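# Shut the laptop lid without toppling the desk organiser

## Task

Fold the laptop's lid down until it is closed, and make sure the desk organiser is still upright afterwards.

## Robot and tools

Robot: two arms in a physics simulation, left_arm and right_arm. Each has six joints and a five-finger hand: right_arm has a right hand, left_arm a mirrored left hand. Base positions in the scene frame: left_arm (+0.027, +0.318, +0.021) m, right_arm (-0.027, -0.368, +0.008) m, each turned only slightly about z. A camera stand is fixed behind the arms. Loose objects may get small nudges from outside. Anything that ends up off the table counts as a failure.

Frames. The scene frame has its origin at table-top height, halfway between the nominal bases. +z is up, +x points out over the table, and left_arm is on the +y side (arm names do not match image sides). Reported hand positions (end_effector_position in metres, end_effector_quat_wxyz) are in each arm's own base frame. Fixed cameras and the table use the scene frame. Commanded offsets use the axes of that arm's current Hand target.

Hand point. This is a reference point 0.05 m in front of the palm and 0.15 m from the wrist face along the fingers. Its +z runs along straight fingers, +y comes out of the palm, and +x runs across the palm away from the thumb on the right hand (toward the thumb on the left hand). Straight fingers extend 0.06-0.07 m past the point and sit 0.06 m behind it along -y. A wrist bracket on the little-finger side can collide with things.

A command row has 28 numbers, each in [-1, 1]. All 28 must be sent even if one arm is idle. Order: left dx, dy, dz, rx, ry, rz; left little, ring, middle, index, thumb_bend, thumb_turn; left force_limit, speed; then the same fourteen for the right arm.

The six pose numbers are an offset, not a pose. They count from that arm's Hand target as it stood when the action or move began, along that target's axes. 1.0 equals 0.6 m for dx, dy, dz and 180 degrees for rx, ry, rz, which together form one rotation vector. Sending the same offset again moves the arm further. All zeros re-requests the current Hand target, and this also ends a push.

The six finger numbers are absolute motor targets. +1 is open or straight, -1 is curled or closed. For thumb_turn, -1 places the thumb opposite the fingers and +1 puts it beside the palm. force_limit runs from about 0 N at -1 to 10 N at +1 (15 N for the thumb motors). speed rises linearly to full at +0.48 and stays full above that. No value means 'keep as is'. To leave a hand unchanged, repeat the eight hand numbers you last sent it. If you have sent none yet, send its hand_measured, hand_force_limit and hand_speed. A motor starts only when its target changes by at least 0.002. For soft contact, use speed -0.94 or lower.

Tools:
- execute_actions(actions, cameras): actions is a list of actions. Each action is a list of up to 15 rows of 28 numbers, one row per 1/30 s step, and the last row repeats to fill the 15 steps. Every row's offset counts from the action's start pose. cameras lists camera names (cam_high, cam_low, or "all"). Images come back only when asked for, or when actions is empty.
- move(target, speed, blend, blocking, cameras): steers hand points in straight lines. target is one 28-number row, or up to 15 rows. Each row is an offset from the same starting Hand targets, not from the previous row. speed is the top path speed in m/s, from 0.002 to 4.3 (default 0.25), with rotation capped at twice that value in rad/s. Give one value, or one per target. blend is in metres and rounds corners in a list of targets; 0 stops at each one. Motion lasts at least 0.5 s and at most 10 s. blocking=false returns after about 0.5 s while the motion carries on. Paths do not avoid obstacles or the other arm. Faster motion strikes harder, and aiming further past a contact presses harder. Do not route a path near an arm's own base, because that can flip the shoulder.
- wait(seconds): lets the scene run for 0 to 10 s while each arm holds its last command.
- stop(): brakes a running move to rest.
- zoom_image(camera, region): camera is cam_high or cam_low (896x504 images). region is [x0, y0, x1, y1] in pixels from the top-left, at most 504 by 504.
- show_instructions(): shows the reference pages.
- finished_scene(scene): ends the current scene; pass its number. This cannot be undone.

Results. Each result reports the arm state: Hand target (your last command after clipping, which is the base for the next offset), hand point pose, joint positions and torques, and joint velocities (may be left out when all are near zero). It also reports hand_measured, hand_stopped_by (moving, target, force, stalled, fault), hand_load_n (positive when something pushes a finger open), and motor temperatures. move adds a line with its ending (done, off_target, moving, held, fault) and any limits, such as paced (pose clipped) or held (steps withheld). done means the arm rests within 10 mm and 2 degrees of its target. It does not say whether the arm is touching anything.

Behaviour to expect. Arms track loosely. They often settle 1-3 cm short of the command, usually low, and occasionally 5 cm off. If this happens, send the remaining gap as an offset. Commanded orientation is clipped to within 40 degrees of the measured orientation at each step. Small turns can shift the hand point noticeably.

Heat. Holding loads, keeping an arm stretched out, or pressing against something unreachable heats the motors. At 85 °C a MOTOR HOT line appears. At 100 °C the arm goes limp for 30-60 s or more.

Avoid: dropping or flinging objects, hard or fast impacts, strong pushes, excess finger force, and any contact between the two arms or hands. For this job, press the lid down gently and keep clear of the organiser so it does not tip.

Each tool is called after "Request:" in YAML: its name, and indented under it one key for each argument.

Reference images:

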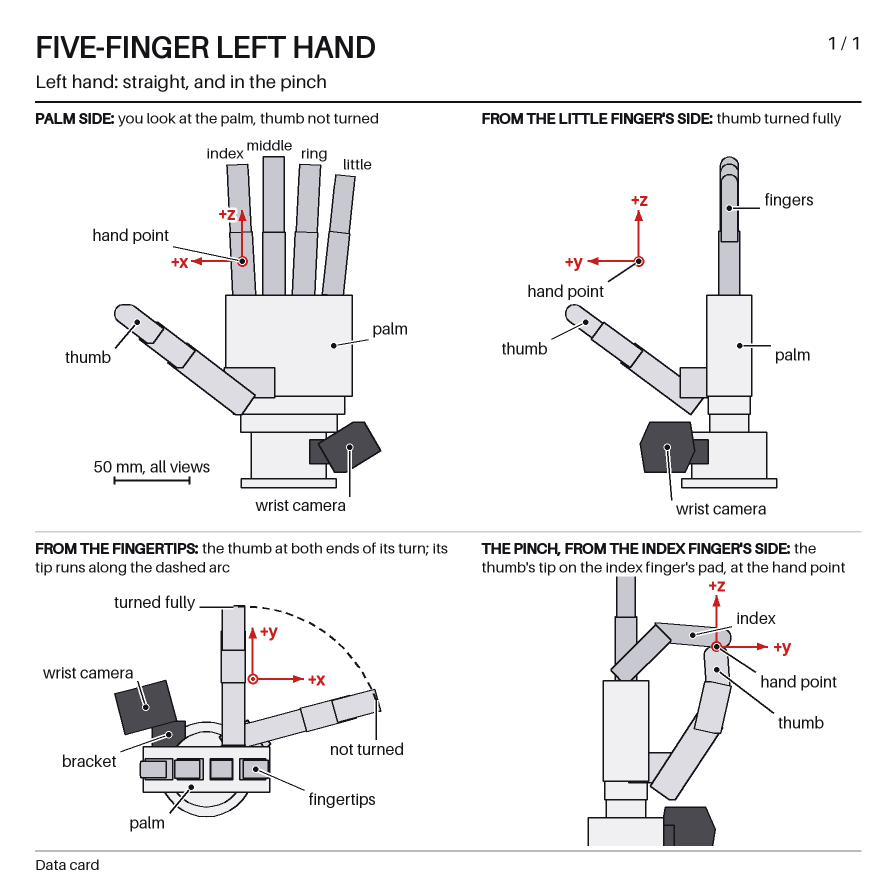

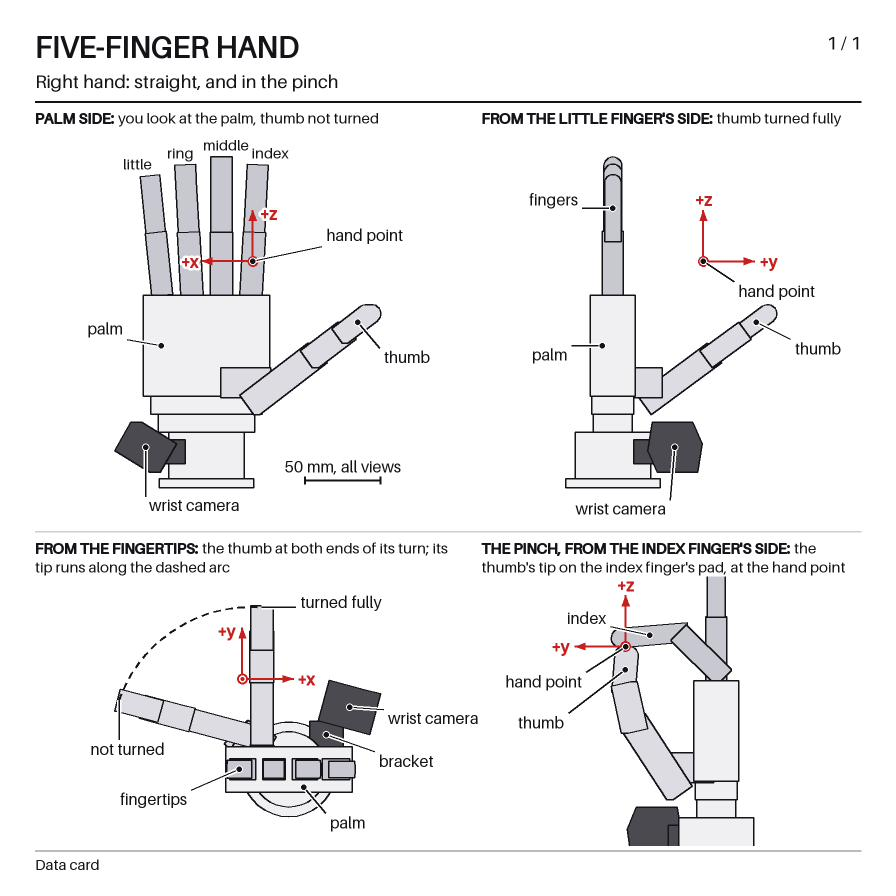

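## Session

Request:
execute_actions:
  actions: []

Scene clock: 0.00 s.
left_arm: end_effector_position=(+0.2773, -0.5832, +0.1254) hand_measured=(+1.000, +1.000, +1.000, +1.000, +1.000, +1.000) hand_load_n=(+0.0, +0.0, +0.0, +0.0, +0.0, +0.0) hand_stopped_by=(target, target, target, target, target, target) hand_force_limit=0.00 hand_speed=-0.80 end_effector_quat_wxyz=(-0.267, +0.702, -0.543, +0.375) | right_arm: end_effector_position=(+0.4436, -0.0734, +0.1460) hand_measured=(+1.000, +1.000, +1.000, +1.000, +1.000, +1.000) hand_load_n=(+0.0, +0.0, +0.0, +0.0, +0.0, +0.0) hand_stopped_by=(target, target, target, target, target, target) hand_force_limit=0.00 hand_speed=-0.80 end_effector_quat_wxyz=(+0.146, +0.894, -0.404, +0.123)
Joint positions: left_arm=[-1.297 1.78 1.399 -0.776 -0.89 -1.35] | right_arm=[0.028 1.637 1.363 -1.198 0.372 -0.712]
Joint velocities: within noise
Joint torques (N m): no reading
Motor temperatures (°C): left_arm=[35 34 33 29 36 35] | right_arm=[36 38 26 27 26 29]
Heat: left arm: hottest wrist yaw 36 °C; right arm: hottest shoulder 38 °C.
Hand target: left_arm +0.2848, -0.5928, +0.1428; -0.258, +0.707, -0.530, +0.390 | right_arm +0.4559, -0.0766, +0.1633; +0.137, +0.890, -0.409, +0.146

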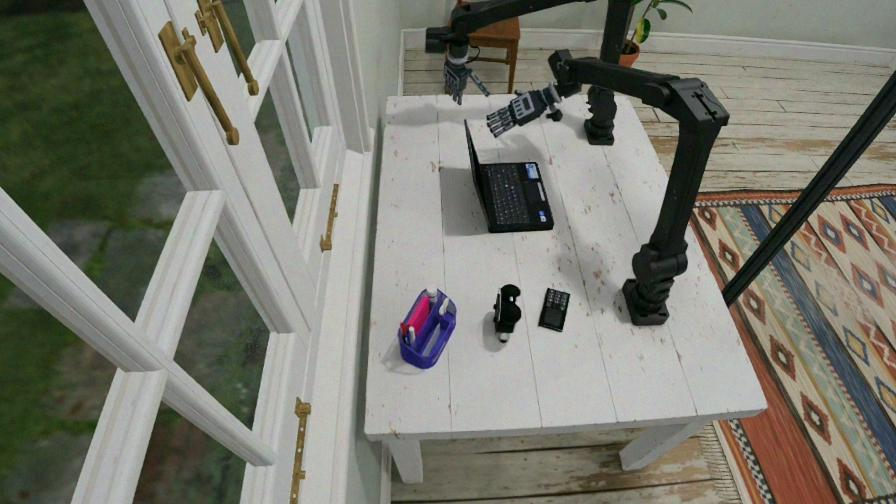

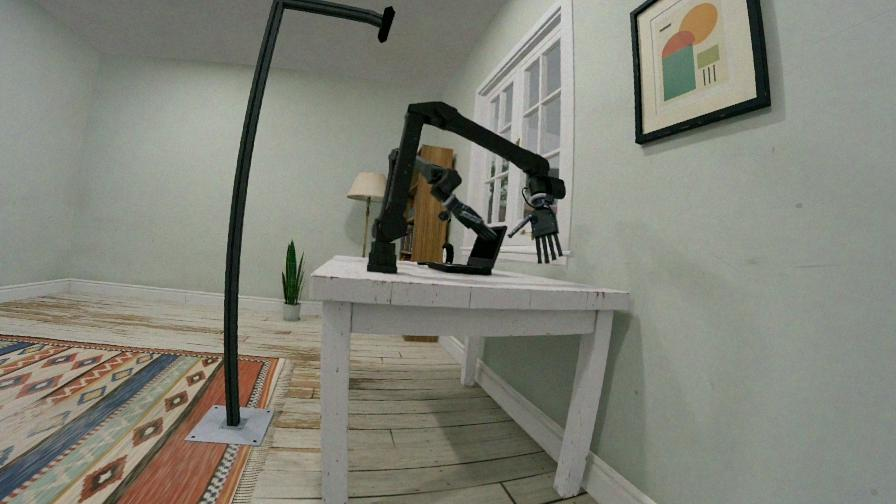

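Request:
zoom_image:
  camera: "cam_high"
  region: [400, 60, 620, 260]

Request:
zoom_image:
  camera: "cam_low"
  region: [340, 120, 620, 310]

Scaled by 2.291 from the camera's 896x504 image, which has a finer 1280x720 frame.

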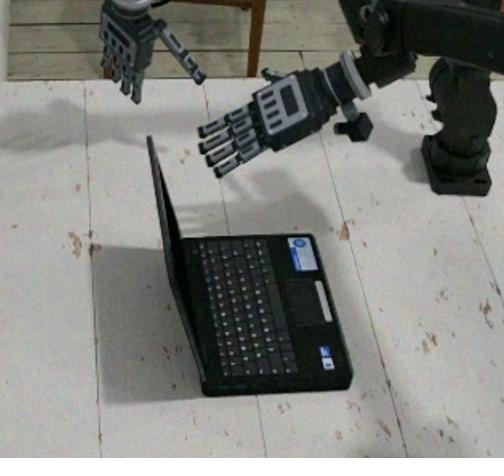

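Scaled by 1.800 from the camera's 896x504 image, which has a finer 1280x720 frame.

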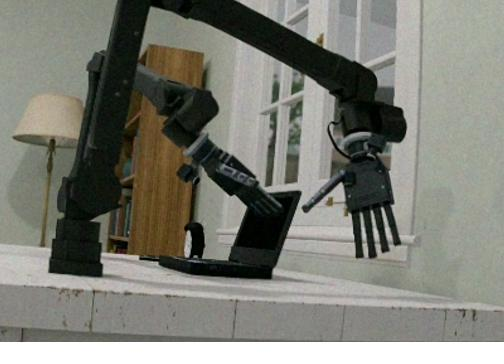

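Request:
move:
  target:
    - [-0.1612,-0.2443,-0.2065,-0.0973,-0.0228,0.0453,1,1,1,1,1,1,0,-0.8,0,0,0,0,0,0,1,1,1,1,1,1,0,-0.8]
    - [-0.1788,-0.4740,-0.1343,-0.1945,-0.0456,0.0906,1,1,1,1,1,1,0,-0.8,0,0,0,0,0,0,1,1,1,1,1,1,0,-0.8]
  blend: [0.03,0]
  speed: 0.25
  cameras: ["all"]

Scene clock: 10.17 s.
left_arm: end_effector_position=(+0.3518, -0.3947, +0.3599) hand_measured=(+1.000, +1.000, +1.000, +1.000, +1.000, +1.000) hand_load_n=(+0.0, +0.0, +0.0, +0.0, +0.0, +0.0) hand_stopped_by=(target, target, target, target, target, target) hand_force_limit=0.00 hand_speed=-0.80 end_effector_quat_wxyz=(-0.121, +0.699, -0.695, +0.119) | right_arm: end_effector_position=(+0.4436, -0.0734, +0.1460) hand_measured=(+1.000, +1.000, +1.000, +1.000, +1.000, +1.000) hand_load_n=(+0.0, +0.0, +0.0, +0.0, +0.0, +0.0) hand_stopped_by=(target, target, target, target, target, target) hand_force_limit=0.00 hand_speed=-0.80 end_effector_quat_wxyz=(+0.146, +0.894, -0.404, +0.123)
Joint positions: left_arm=[-0.814 1.667 2.025 -1.693 -0.247 -0.79] | right_arm=[0.028 1.637 1.363 -1.198 0.372 -0.712]
Joint torques (N m): left_arm=[-0.85 -14.1 13.41 0.18 -0.03 0.07] | right_arm=[-0.38 -10.46 8.2 0.91 0.38 -0.16]
Heat: left arm: hottest wrist yaw 35 °C; right arm: hottest shoulder 37 °C.
Hand target: left_arm +0.3600, -0.4005, +0.3800; -0.123, +0.696, -0.697, +0.123 | right_arm +0.4559, -0.0766, +0.1633; +0.137, +0.890, -0.409, +0.146
Off the commanded pose: left_arm 0.022 m, 1 deg | right_arm 0.022 m, 3 deg.
joint sent to its limit (left arm) — joint 4 (wrist pitch), lower limit. The joint targets are off in position, not in orientation.
move: off_target (left_arm, right_arm)

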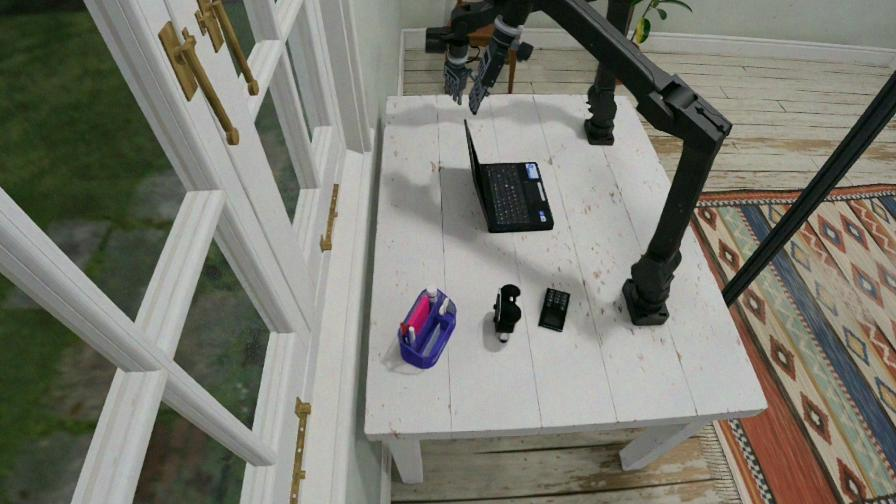

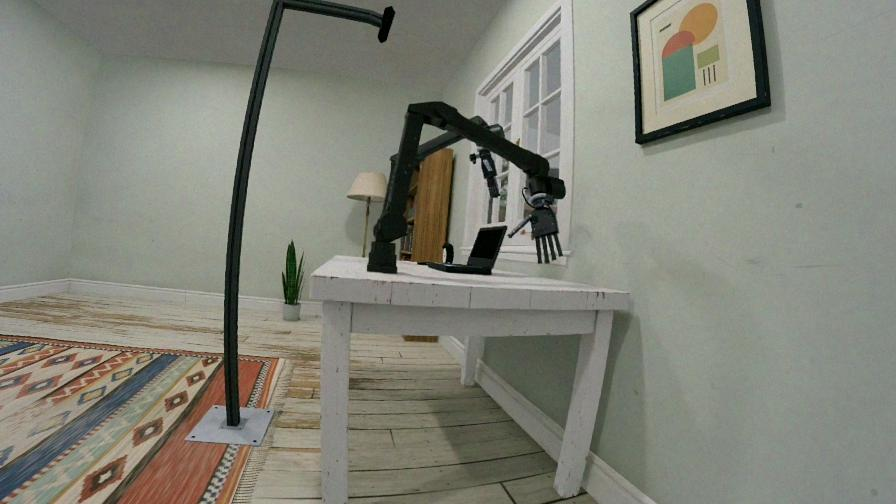

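Request:
move:
  target: [0.0325,-0.1431,0.2650,0.2150,0,0,1,1,1,1,1,1,0,-0.8,0,0,0,0,0,0,1,1,1,1,1,1,0,-0.8]
  speed: 0.2
  cameras: ["all"]

Request:
zoom_image:
  camera: "cam_high"
  region: [400, 60, 620, 260]

Request:
zoom_image:
  camera: "cam_low"
  region: [380, 100, 600, 290]

Scene clock: 16.40 s.
left_arm: end_effector_position=(+0.4973, -0.4192, +0.2442) hand_measured=(+1.000, +1.000, +1.000, +1.000, +1.000, +1.000) hand_load_n=(+0.0, +0.0, +0.0, +0.0, +0.0, +0.0) hand_stopped_by=(target, target, target, target, target, target) hand_force_limit=0.00 hand_speed=-0.80 end_effector_quat_wxyz=(-0.343, +0.621, -0.623, +0.331) | right_arm: end_effector_position=(+0.4436, -0.0734, +0.1460) hand_measured=(+1.000, +1.000, +1.000, +1.000, +1.000, +1.000) hand_load_n=(+0.0, +0.0, +0.0, +0.0, +0.0, +0.0) hand_stopped_by=(target, target, target, target, target, target) hand_force_limit=0.00 hand_speed=-0.80 end_effector_quat_wxyz=(+0.146, +0.894, -0.404, +0.123)
Joint positions: left_arm=[-0.817 1.613 1.473 -0.63 -0.669 -0.522] | right_arm=[0.028 1.637 1.363 -1.198 0.372 -0.712]
Joint torques (N m): left_arm=[-1.73 -17.85 8.81 1.76 -0.62 0.07] | right_arm=[-0.44 -10.34 8.2 0.91 0.38 -0.16]
Heat: left arm: hottest shoulder 35 °C; right arm: hottest shoulder 37 °C.
Hand target: left_arm +0.4951, -0.4199, +0.2599; -0.347, +0.616, -0.617, +0.346 | right_arm +0.4559, -0.0766, +0.1633; +0.137, +0.890, -0.409, +0.146
Off the commanded pose: left_arm 0.016 m, 2 deg | right_arm 0.022 m, 3 deg.
move: off_target (left_arm, right_arm)

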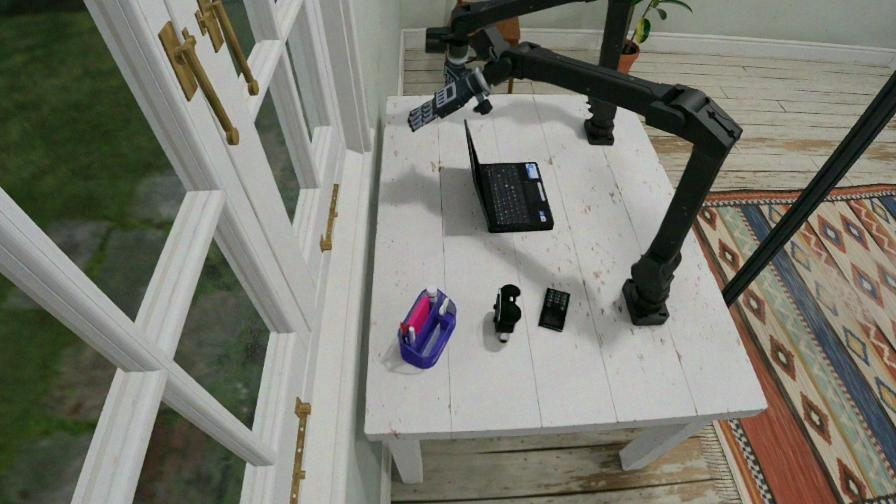

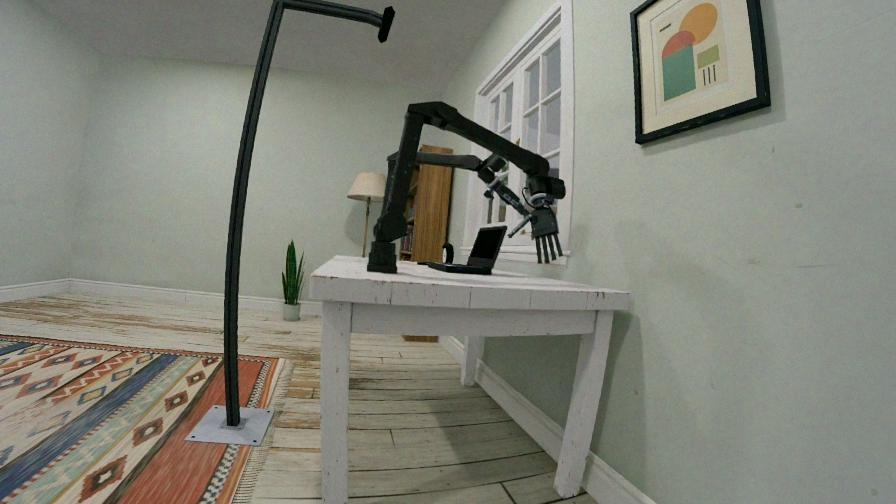

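Scaled by 2.291 from the camera's 896x504 image, which has a finer 1280x720 frame.

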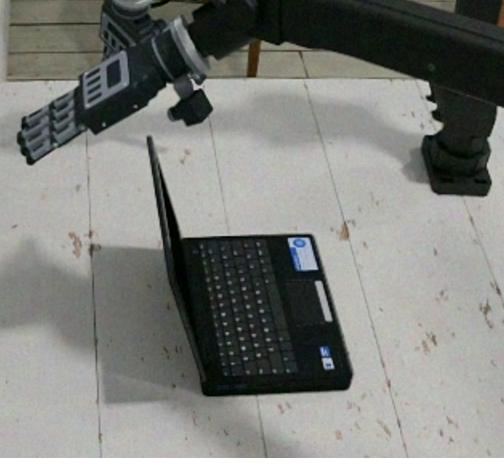

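Scaled by 2.291 from the camera's 896x504 image, which has a finer 1280x720 frame.

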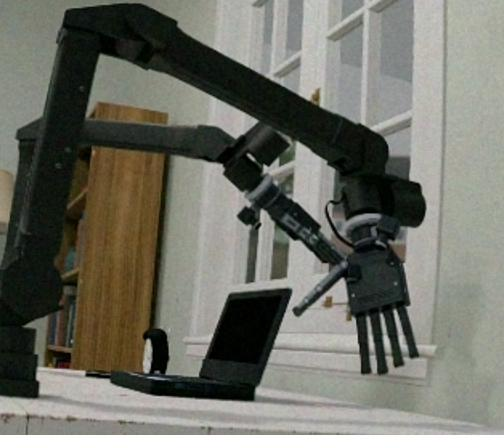

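Request:
zoom_image:
  camera: "cam_high"
  region: [440, 110, 570, 240]

Request:
zoom_image:
  camera: "cam_low"
  region: [410, 180, 570, 290]

Request:
zoom_image:
  camera: "cam_high"
  region: [340, 60, 800, 460]

Scaled by 3.877 from the camera's 896x504 image, which has a finer 1280x720 frame.

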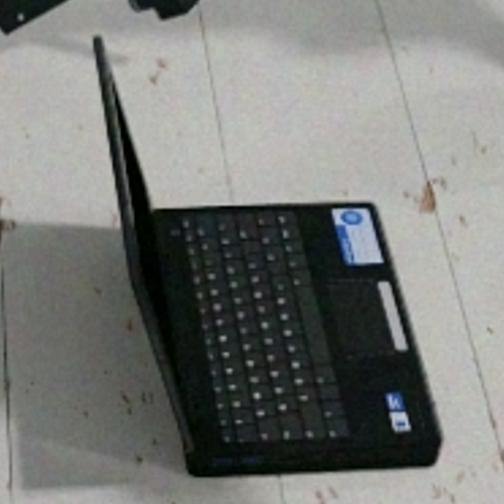

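Scaled by 3.150 from the camera's 896x504 image, which has a finer 1280x720 frame.

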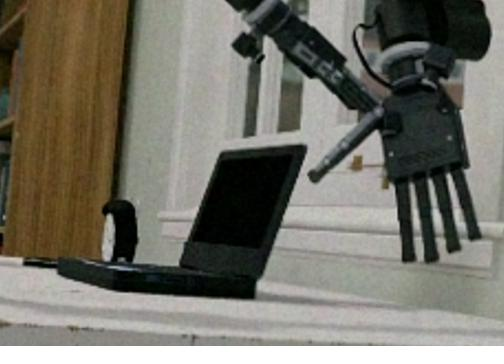

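Scaled by 1.096 from the camera's 896x504 image, which has a finer 1280x720 frame.

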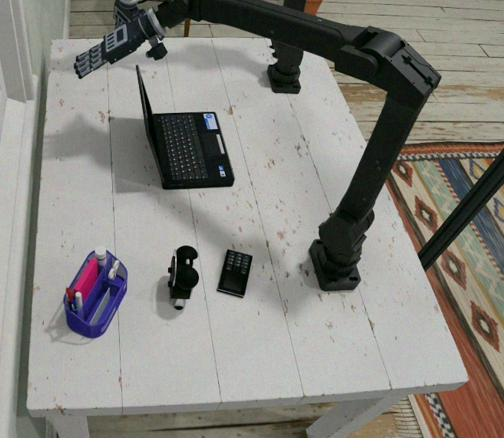

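Request:
move:
  target: [0.0083,0.107,0.0358,-0.159,0,0,1,1,1,1,1,1,0,-0.8,0,0,0,0,0,0,1,1,1,1,1,1,0,-0.8]
  speed: 0.2
  cameras: ["all"]

Request:
zoom_image:
  camera: "cam_high"
  region: [390, 70, 570, 250]

Request:
zoom_image:
  camera: "cam_low"
  region: [410, 150, 600, 290]

Scene clock: 27.33 s.
left_arm: end_effector_position=(+0.4602, -0.4123, +0.1742) hand_measured=(+1.000, +1.000, +1.000, +1.000, +1.000, +1.000) hand_load_n=(+0.0, +0.0, +0.0, +0.0, -0.5, +0.0) hand_stopped_by=(target, target, target, target, target, target) hand_force_limit=0.00 hand_speed=-0.80 end_effector_quat_wxyz=(-0.184, +0.674, -0.698, +0.161) | right_arm: end_effector_position=(+0.4436, -0.0734, +0.1460) hand_measured=(+1.000, +1.000, +1.000, +1.000, +1.000, +1.000) hand_load_n=(+0.0, +0.0, +0.0, +0.0, +0.0, +0.0) hand_stopped_by=(target, target, target, target, target, target) hand_force_limit=0.00 hand_speed=-0.80 end_effector_quat_wxyz=(+0.146, +0.894, -0.404, +0.123)
Joint positions: left_arm=[-0.743 1.783 1.672 -1.099 -0.344 -0.645] | right_arm=[0.028 1.637 1.363 -1.198 0.372 -0.712]
Joint torques (N m): left_arm=[0.09 -15.97 14.37 0.36 -0.09 -0.21] | right_arm=[-0.38 -10.34 8.21 0.9 0.39 -0.16]
Heat: left arm: hottest elbow 36 °C; right arm: hottest shoulder 37 °C.
Hand target: left_arm +0.4801, -0.4248, +0.1939; -0.184, +0.683, -0.683, +0.183 | right_arm +0.4559, -0.0766, +0.1633; +0.137, +0.890, -0.409, +0.146
Off the commanded pose: left_arm 0.031 m, 3 deg | right_arm 0.022 m, 3 deg.
move: off_target (left_arm, right_arm)

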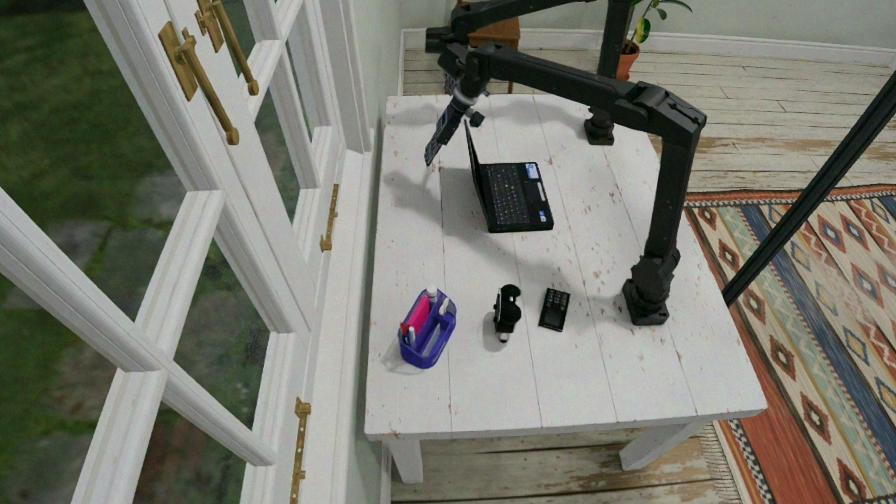

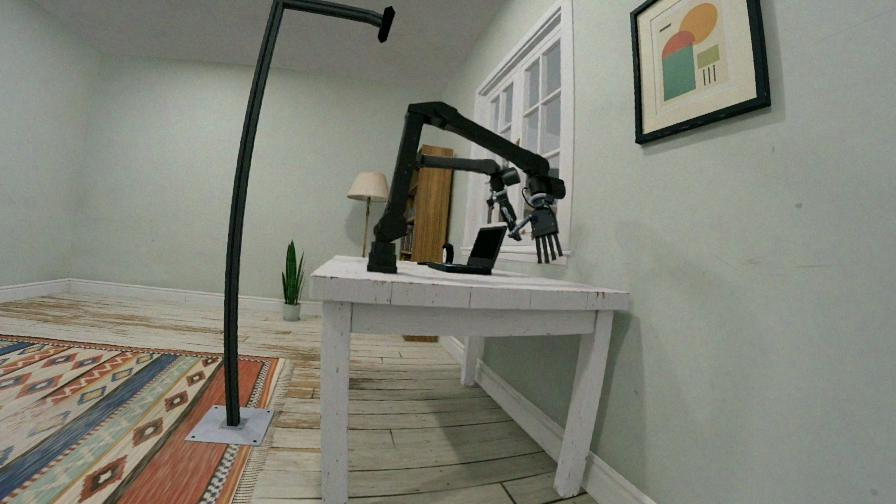

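Scaled by 2.800 from the camera's 896x504 image, which has a finer 1280x720 frame.

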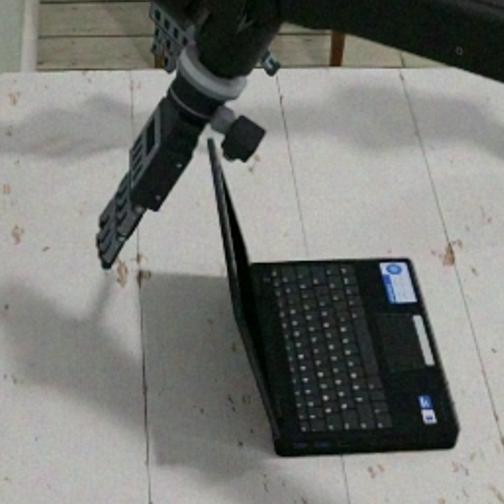

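Scaled by 2.653 from the camera's 896x504 image, which has a finer 1280x720 frame.

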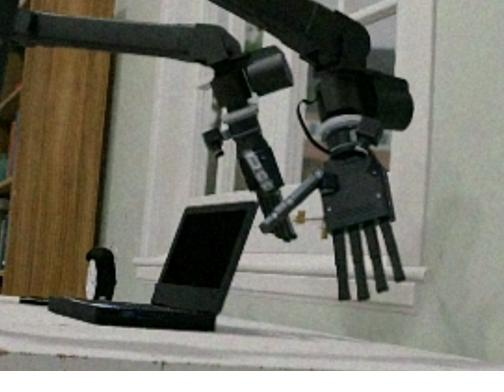

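Request:
move:
  target: [0,0.1588,-0.0917,0,0,0,1,1,1,1,1,1,0,-0.8,0,0,0,0,0,0,1,1,1,1,1,1,0,-0.8]
  speed: 0.08
  cameras: ["all"]

Request:
zoom_image:
  camera: "cam_high"
  region: [390, 70, 570, 250]

Request:
zoom_image:
  camera: "cam_low"
  region: [410, 150, 600, 290]

Scene clock: 32.20 s.
left_arm: end_effector_position=(+0.3778, -0.4216, +0.1830) hand_measured=(+1.000, +1.000, +1.000, +1.000, +1.000, +1.000) hand_load_n=(+0.0, +0.0, +0.0, +0.0, +0.0, +0.0) hand_stopped_by=(target, target, target, target, target, target) hand_force_limit=0.00 hand_speed=-0.80 end_effector_quat_wxyz=(-0.184, +0.683, -0.685, +0.172) | right_arm: end_effector_position=(+0.4436, -0.0734, +0.1460) hand_measured=(+1.000, +1.000, +1.000, +1.000, +1.000, +1.000) hand_load_n=(+0.0, +0.0, +0.0, +0.0, +0.0, +0.0) hand_stopped_by=(target, target, target, target, target, target) hand_force_limit=0.00 hand_speed=-0.80 end_effector_quat_wxyz=(+0.146, +0.894, -0.404, +0.123)
Joint positions: left_arm=[-0.864 1.637 1.502 -1.099 -0.39 -0.795] | right_arm=[0.028 1.637 1.363 -1.198 0.372 -0.712]
Joint torques (N m): left_arm=[-2.14 -17.49 8.31 0.36 -0.44 -0.21] | right_arm=[-0.38 -10.34 8.23 0.91 0.39 -0.16]
Motor temperatures (°C): left_arm=[34 36 37 29 34 33] | right_arm=[35 37 31 27 26 29]
Heat: left arm: hottest elbow 37 °C; right arm: hottest shoulder 37 °C.
Hand target: left_arm +0.3700, -0.4248, +0.1937; -0.184, +0.683, -0.683, +0.183 | right_arm +0.4559, -0.0766, +0.1633; +0.137, +0.890, -0.409, +0.146
Off the commanded pose: left_arm 0.014 m, 1 deg | right_arm 0.022 m, 3 deg.
move: off_target (left_arm, right_arm)

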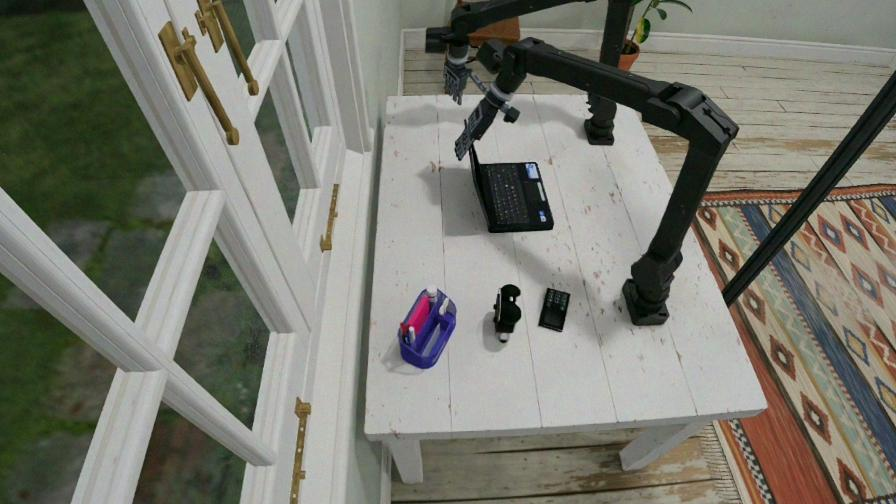

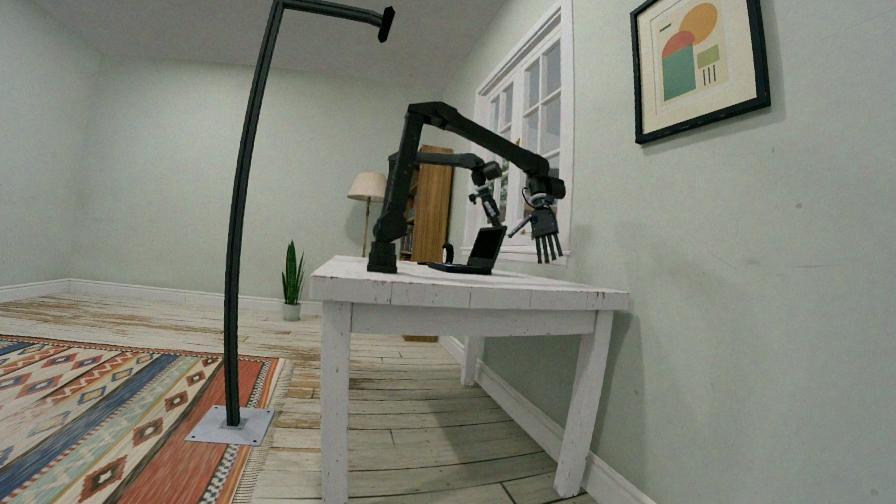

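Scaled by 2.800 from the camera's 896x504 image, which has a finer 1280x720 frame.

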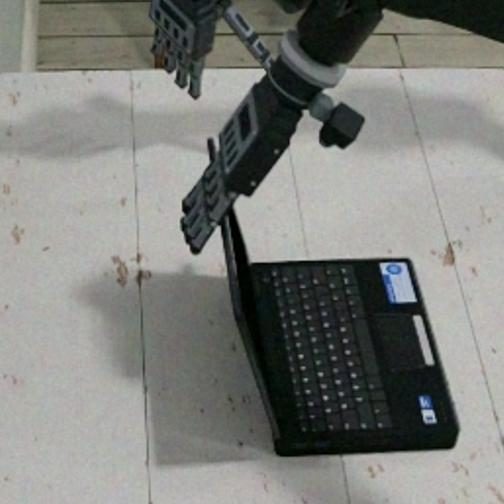

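Scaled by 2.653 from the camera's 896x504 image, which has a finer 1280x720 frame.

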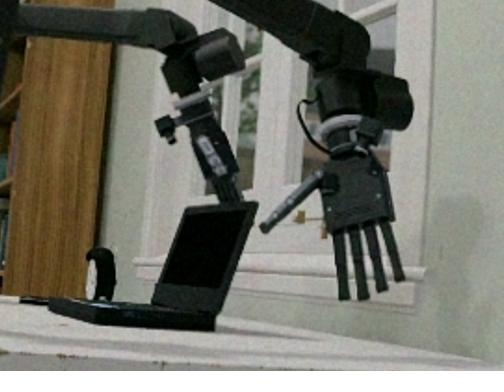

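Request:
move:
  target: [0,0.0866,-0.05,0,0,0,1,1,1,1,1,1,0,-0.8,0,0,0,0,0,0,1,1,1,1,1,1,0,-0.8]
  speed: 0.08
  cameras: ["all"]

Request:
zoom_image:
  camera: "cam_high"
  region: [390, 70, 570, 250]

Request:
zoom_image:
  camera: "cam_low"
  region: [410, 150, 600, 290]

Scene clock: 34.27 s.
left_arm: end_effector_position=(+0.3360, -0.4167, +0.1973) hand_measured=(+1.000, +1.000, +1.000, +1.000, +1.000, +1.000) hand_load_n=(+0.0, +0.0, +0.0, +0.0, +0.0, +0.0) hand_stopped_by=(target, target, target, target, target, target) hand_force_limit=0.00 hand_speed=-0.80 end_effector_quat_wxyz=(-0.195, +0.694, -0.667, +0.188) | right_arm: end_effector_position=(+0.4436, -0.0734, +0.1460) hand_measured=(+1.000, +1.000, +1.000, +1.000, +1.000, +1.000) hand_load_n=(+0.0, +0.0, +0.0, +0.0, +0.0, +0.0) hand_stopped_by=(target, target, target, target, target, target) hand_force_limit=0.00 hand_speed=-0.80 end_effector_quat_wxyz=(+0.146, +0.894, -0.404, +0.123)
Joint positions: left_arm=[-0.936 1.539 1.416 -1.116 -0.447 -0.901] | right_arm=[0.028 1.637 1.363 -1.198 0.372 -0.712]
Joint torques (N m): left_arm=[-3.72 -14.8 7.36 -0.02 0.14 -0.15] | right_arm=[-0.44 -10.4 8.21 0.88 0.39 -0.16]
Heat: left arm: hottest elbow 37 °C; right arm: hottest shoulder 37 °C.
Hand target: left_arm +0.3101, -0.4247, +0.1936; -0.184, +0.683, -0.683, +0.183 | right_arm +0.4559, -0.0766, +0.1633; +0.137, +0.890, -0.409, +0.146
Off the commanded pose: left_arm 0.027 m, 3 deg | right_arm 0.022 m, 3 deg.
move: off_target (left_arm, right_arm)

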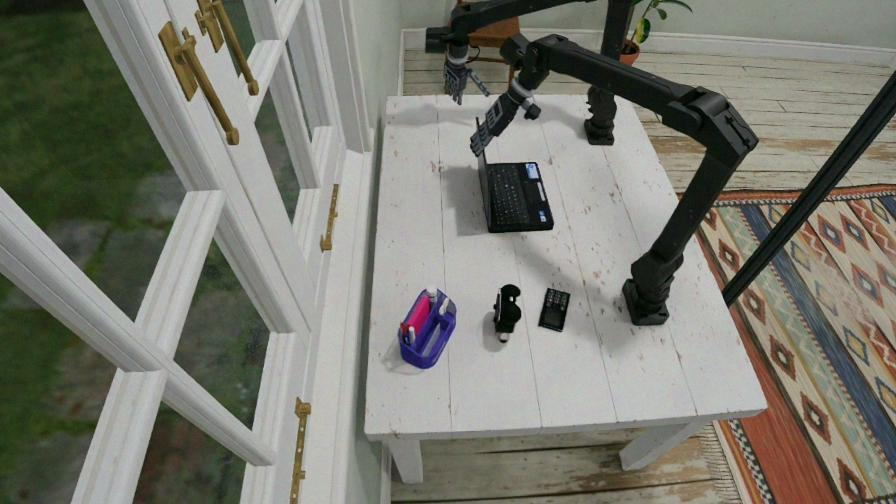

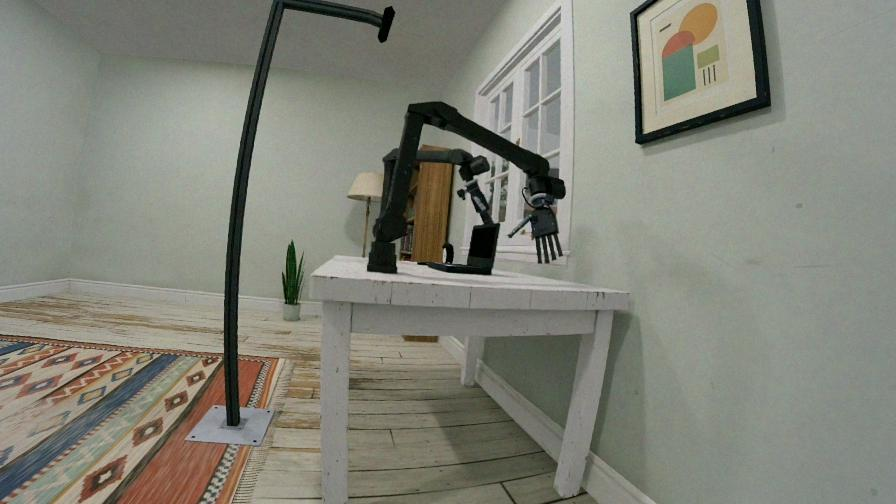

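Scaled by 2.800 from the camera's 896x504 image, which has a finer 1280x720 frame.

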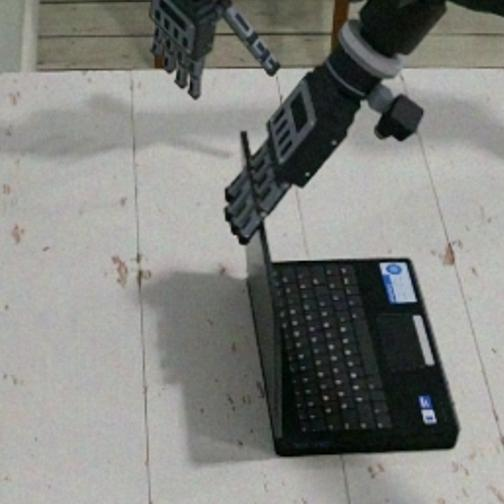

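Scaled by 2.653 from the camera's 896x504 image, which has a finer 1280x720 frame.

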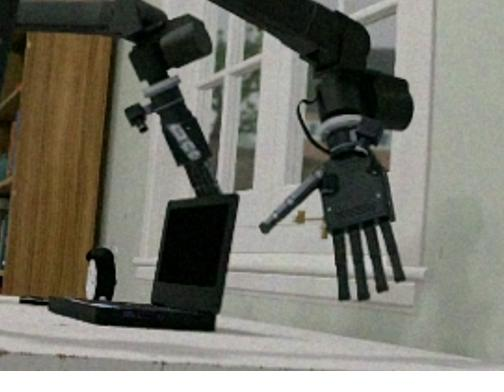

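Request:
move:
  target: [0,0.1747,-0.0142,0,0,0,1,1,1,1,1,1,0,-0.8,0,0,0,0,0,0,1,1,1,1,1,1,0,-0.8]
  speed: 0.08
  cameras: ["all"]

Request:
zoom_image:
  camera: "cam_high"
  region: [390, 70, 570, 250]

Request:
zoom_image:
  camera: "cam_low"
  region: [410, 150, 600, 290]

Scene clock: 37.23 s.
left_arm: end_effector_position=(+0.2280, -0.4207, +0.1555) hand_measured=(+1.000, +1.000, +1.000, +1.000, +1.000, +1.000) hand_load_n=(+0.0, -0.5, +0.0, +0.0, +0.0, +0.0) hand_stopped_by=(target, target, target, target, target, target) hand_force_limit=0.00 hand_speed=-0.80 end_effector_quat_wxyz=(-0.190, +0.688, -0.675, +0.185) | right_arm: end_effector_position=(+0.4436, -0.0734, +0.1460) hand_measured=(+1.000, +1.000, +1.000, +1.000, +1.000, +1.000) hand_load_n=(+0.0, +0.0, +0.0, +0.0, +0.0, +0.0) hand_stopped_by=(target, target, target, target, target, target) hand_force_limit=0.00 hand_speed=-0.80 end_effector_quat_wxyz=(+0.146, +0.894, -0.404, +0.123)
Joint positions: left_arm=[-1.139 1.446 1.209 -1.101 -0.488 -1.1] | right_arm=[0.028 1.637 1.363 -1.198 0.372 -0.712]
Joint torques (N m): left_arm=[-2.37 -11.63 7.27 0.55 -0.2 -0.15] | right_arm=[-0.44 -10.46 8.2 0.91 0.39 -0.16]
Heat: left arm: hottest elbow 37 °C; right arm: hottest shoulder 37 °C.
Hand target: left_arm +0.2151, -0.4246, +0.1484; -0.184, +0.683, -0.683, +0.183 | right_arm +0.4559, -0.0766, +0.1633; +0.137, +0.890, -0.409, +0.146
Off the commanded pose: left_arm 0.015 m, 1 deg | right_arm 0.022 m, 3 deg.
move: off_target (left_arm, right_arm)

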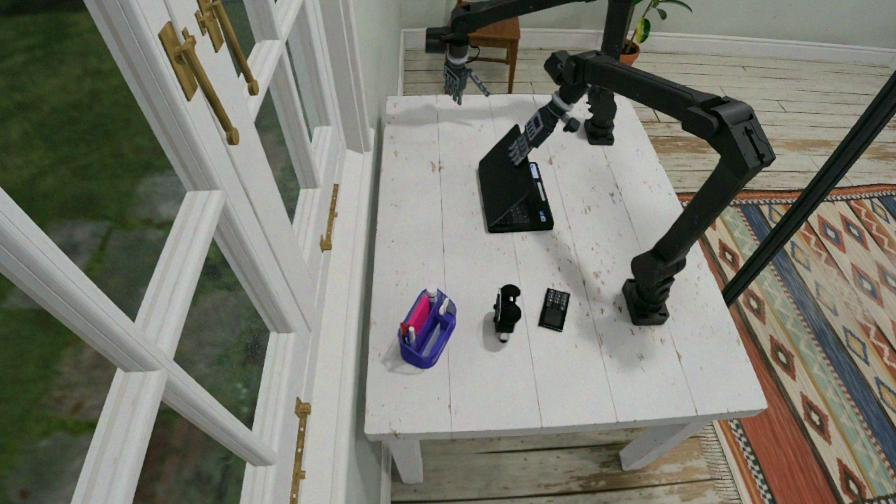

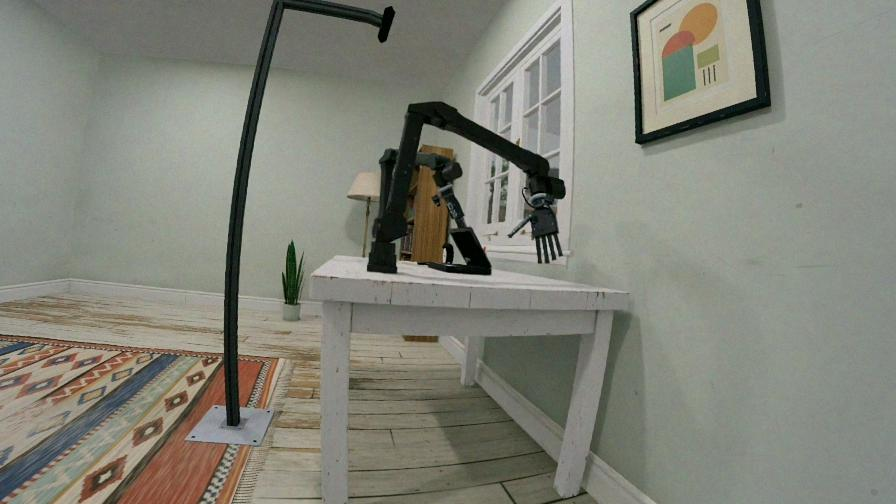

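Scaled by 2.800 from the camera's 896x504 image, which has a finer 1280x720 frame.

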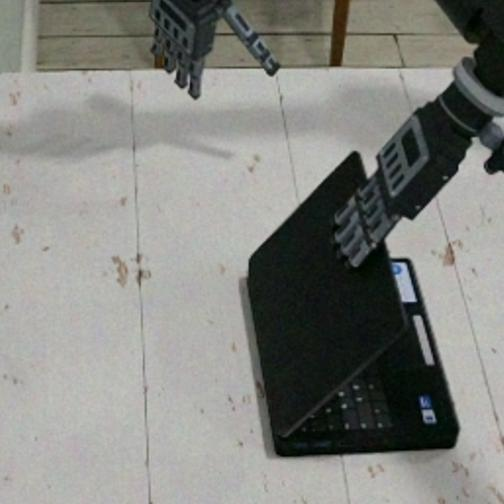

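Scaled by 2.653 from the camera's 896x504 image, which has a finer 1280x720 frame.

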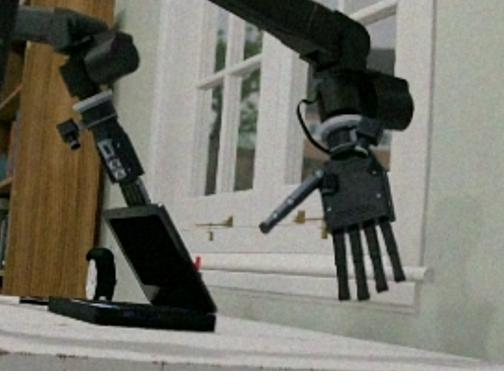

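Request:
move:
  target: [0,0.1104,0.0479,0,0,0,1,1,1,1,1,1,0,-0.8,0,0,0,0,0,0,1,1,1,1,1,1,0,-0.8]
  speed: 0.07
  cameras: ["all"]

Request:
zoom_image:
  camera: "cam_high"
  region: [390, 70, 570, 250]

Request:
zoom_image:
  camera: "cam_low"
  region: [410, 150, 600, 290]

Scene clock: 40.00 s.
left_arm: end_effector_position=(+0.1849, -0.4203, +0.1041) hand_measured=(+1.000, +1.000, +1.000, +1.000, +1.000, +1.000) hand_load_n=(+0.0, +0.0, +0.0, +0.0, +0.0, +0.0) hand_stopped_by=(target, target, target, target, target, target) hand_force_limit=0.00 hand_speed=-0.80 end_effector_quat_wxyz=(-0.187, +0.688, -0.675, +0.191) | right_arm: end_effector_position=(+0.4436, -0.0734, +0.1460) hand_measured=(+1.000, +1.000, +1.000, +1.000, +1.000, +1.000) hand_load_n=(+0.5, +0.0, +0.0, +0.0, +0.0, +0.0) hand_stopped_by=(target, target, target, target, target, target) hand_force_limit=0.00 hand_speed=-0.80 end_effector_quat_wxyz=(+0.146, +0.894, -0.404, +0.123)
Joint positions: left_arm=[-1.233 1.446 1.068 -0.997 -0.507 -1.201] | right_arm=[0.028 1.637 1.363 -1.198 0.372 -0.712]
Joint torques (N m): left_arm=[-2.49 -9.35 7.15 0.68 -0.25 -0.2] | right_arm=[-0.38 -10.34 8.2 0.91 0.38 -0.16]
Heat: left arm: hottest elbow 37 °C; right arm: hottest shoulder 37 °C.
Hand target: left_arm +0.1722, -0.4246, +0.0904; -0.184, +0.683, -0.683, +0.183 | right_arm +0.4559, -0.0766, +0.1633; +0.137, +0.890, -0.409, +0.146
Off the commanded pose: left_arm 0.019 m, 1 deg | right_arm 0.022 m, 3 deg.
move: off_target (left_arm, right_arm)

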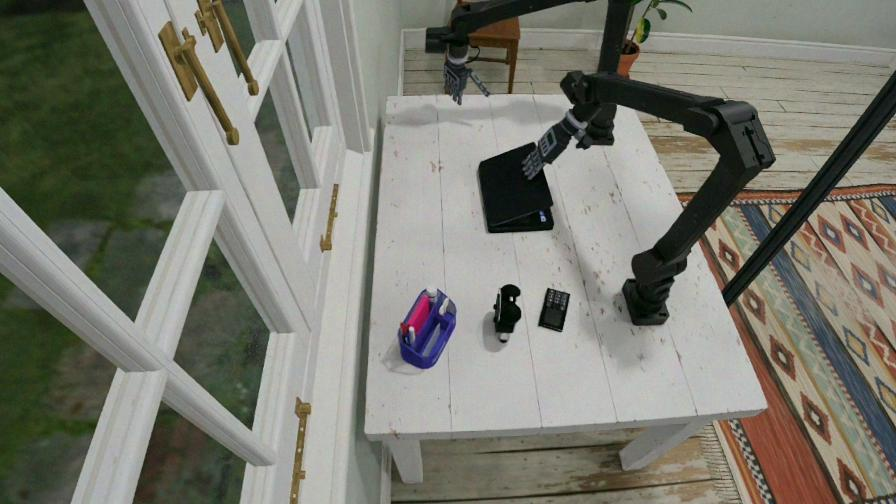

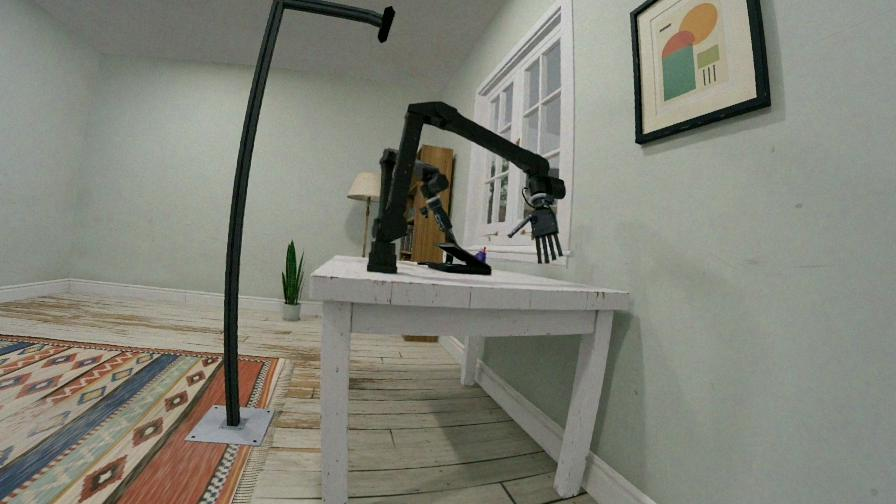

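Scaled by 2.800 from the camera's 896x504 image, which has a finer 1280x720 frame.

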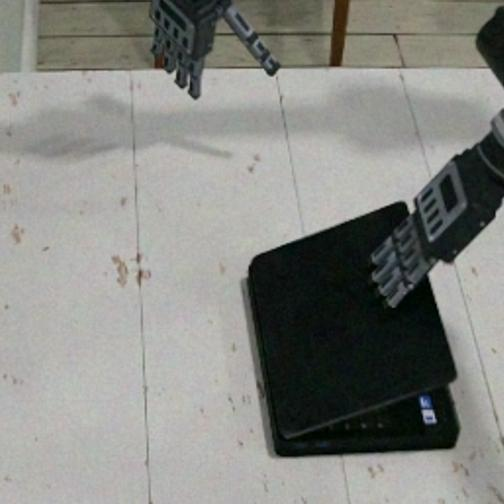

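Scaled by 2.653 from the camera's 896x504 image, which has a finer 1280x720 frame.

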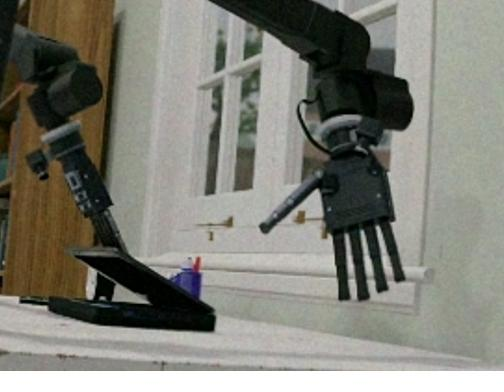

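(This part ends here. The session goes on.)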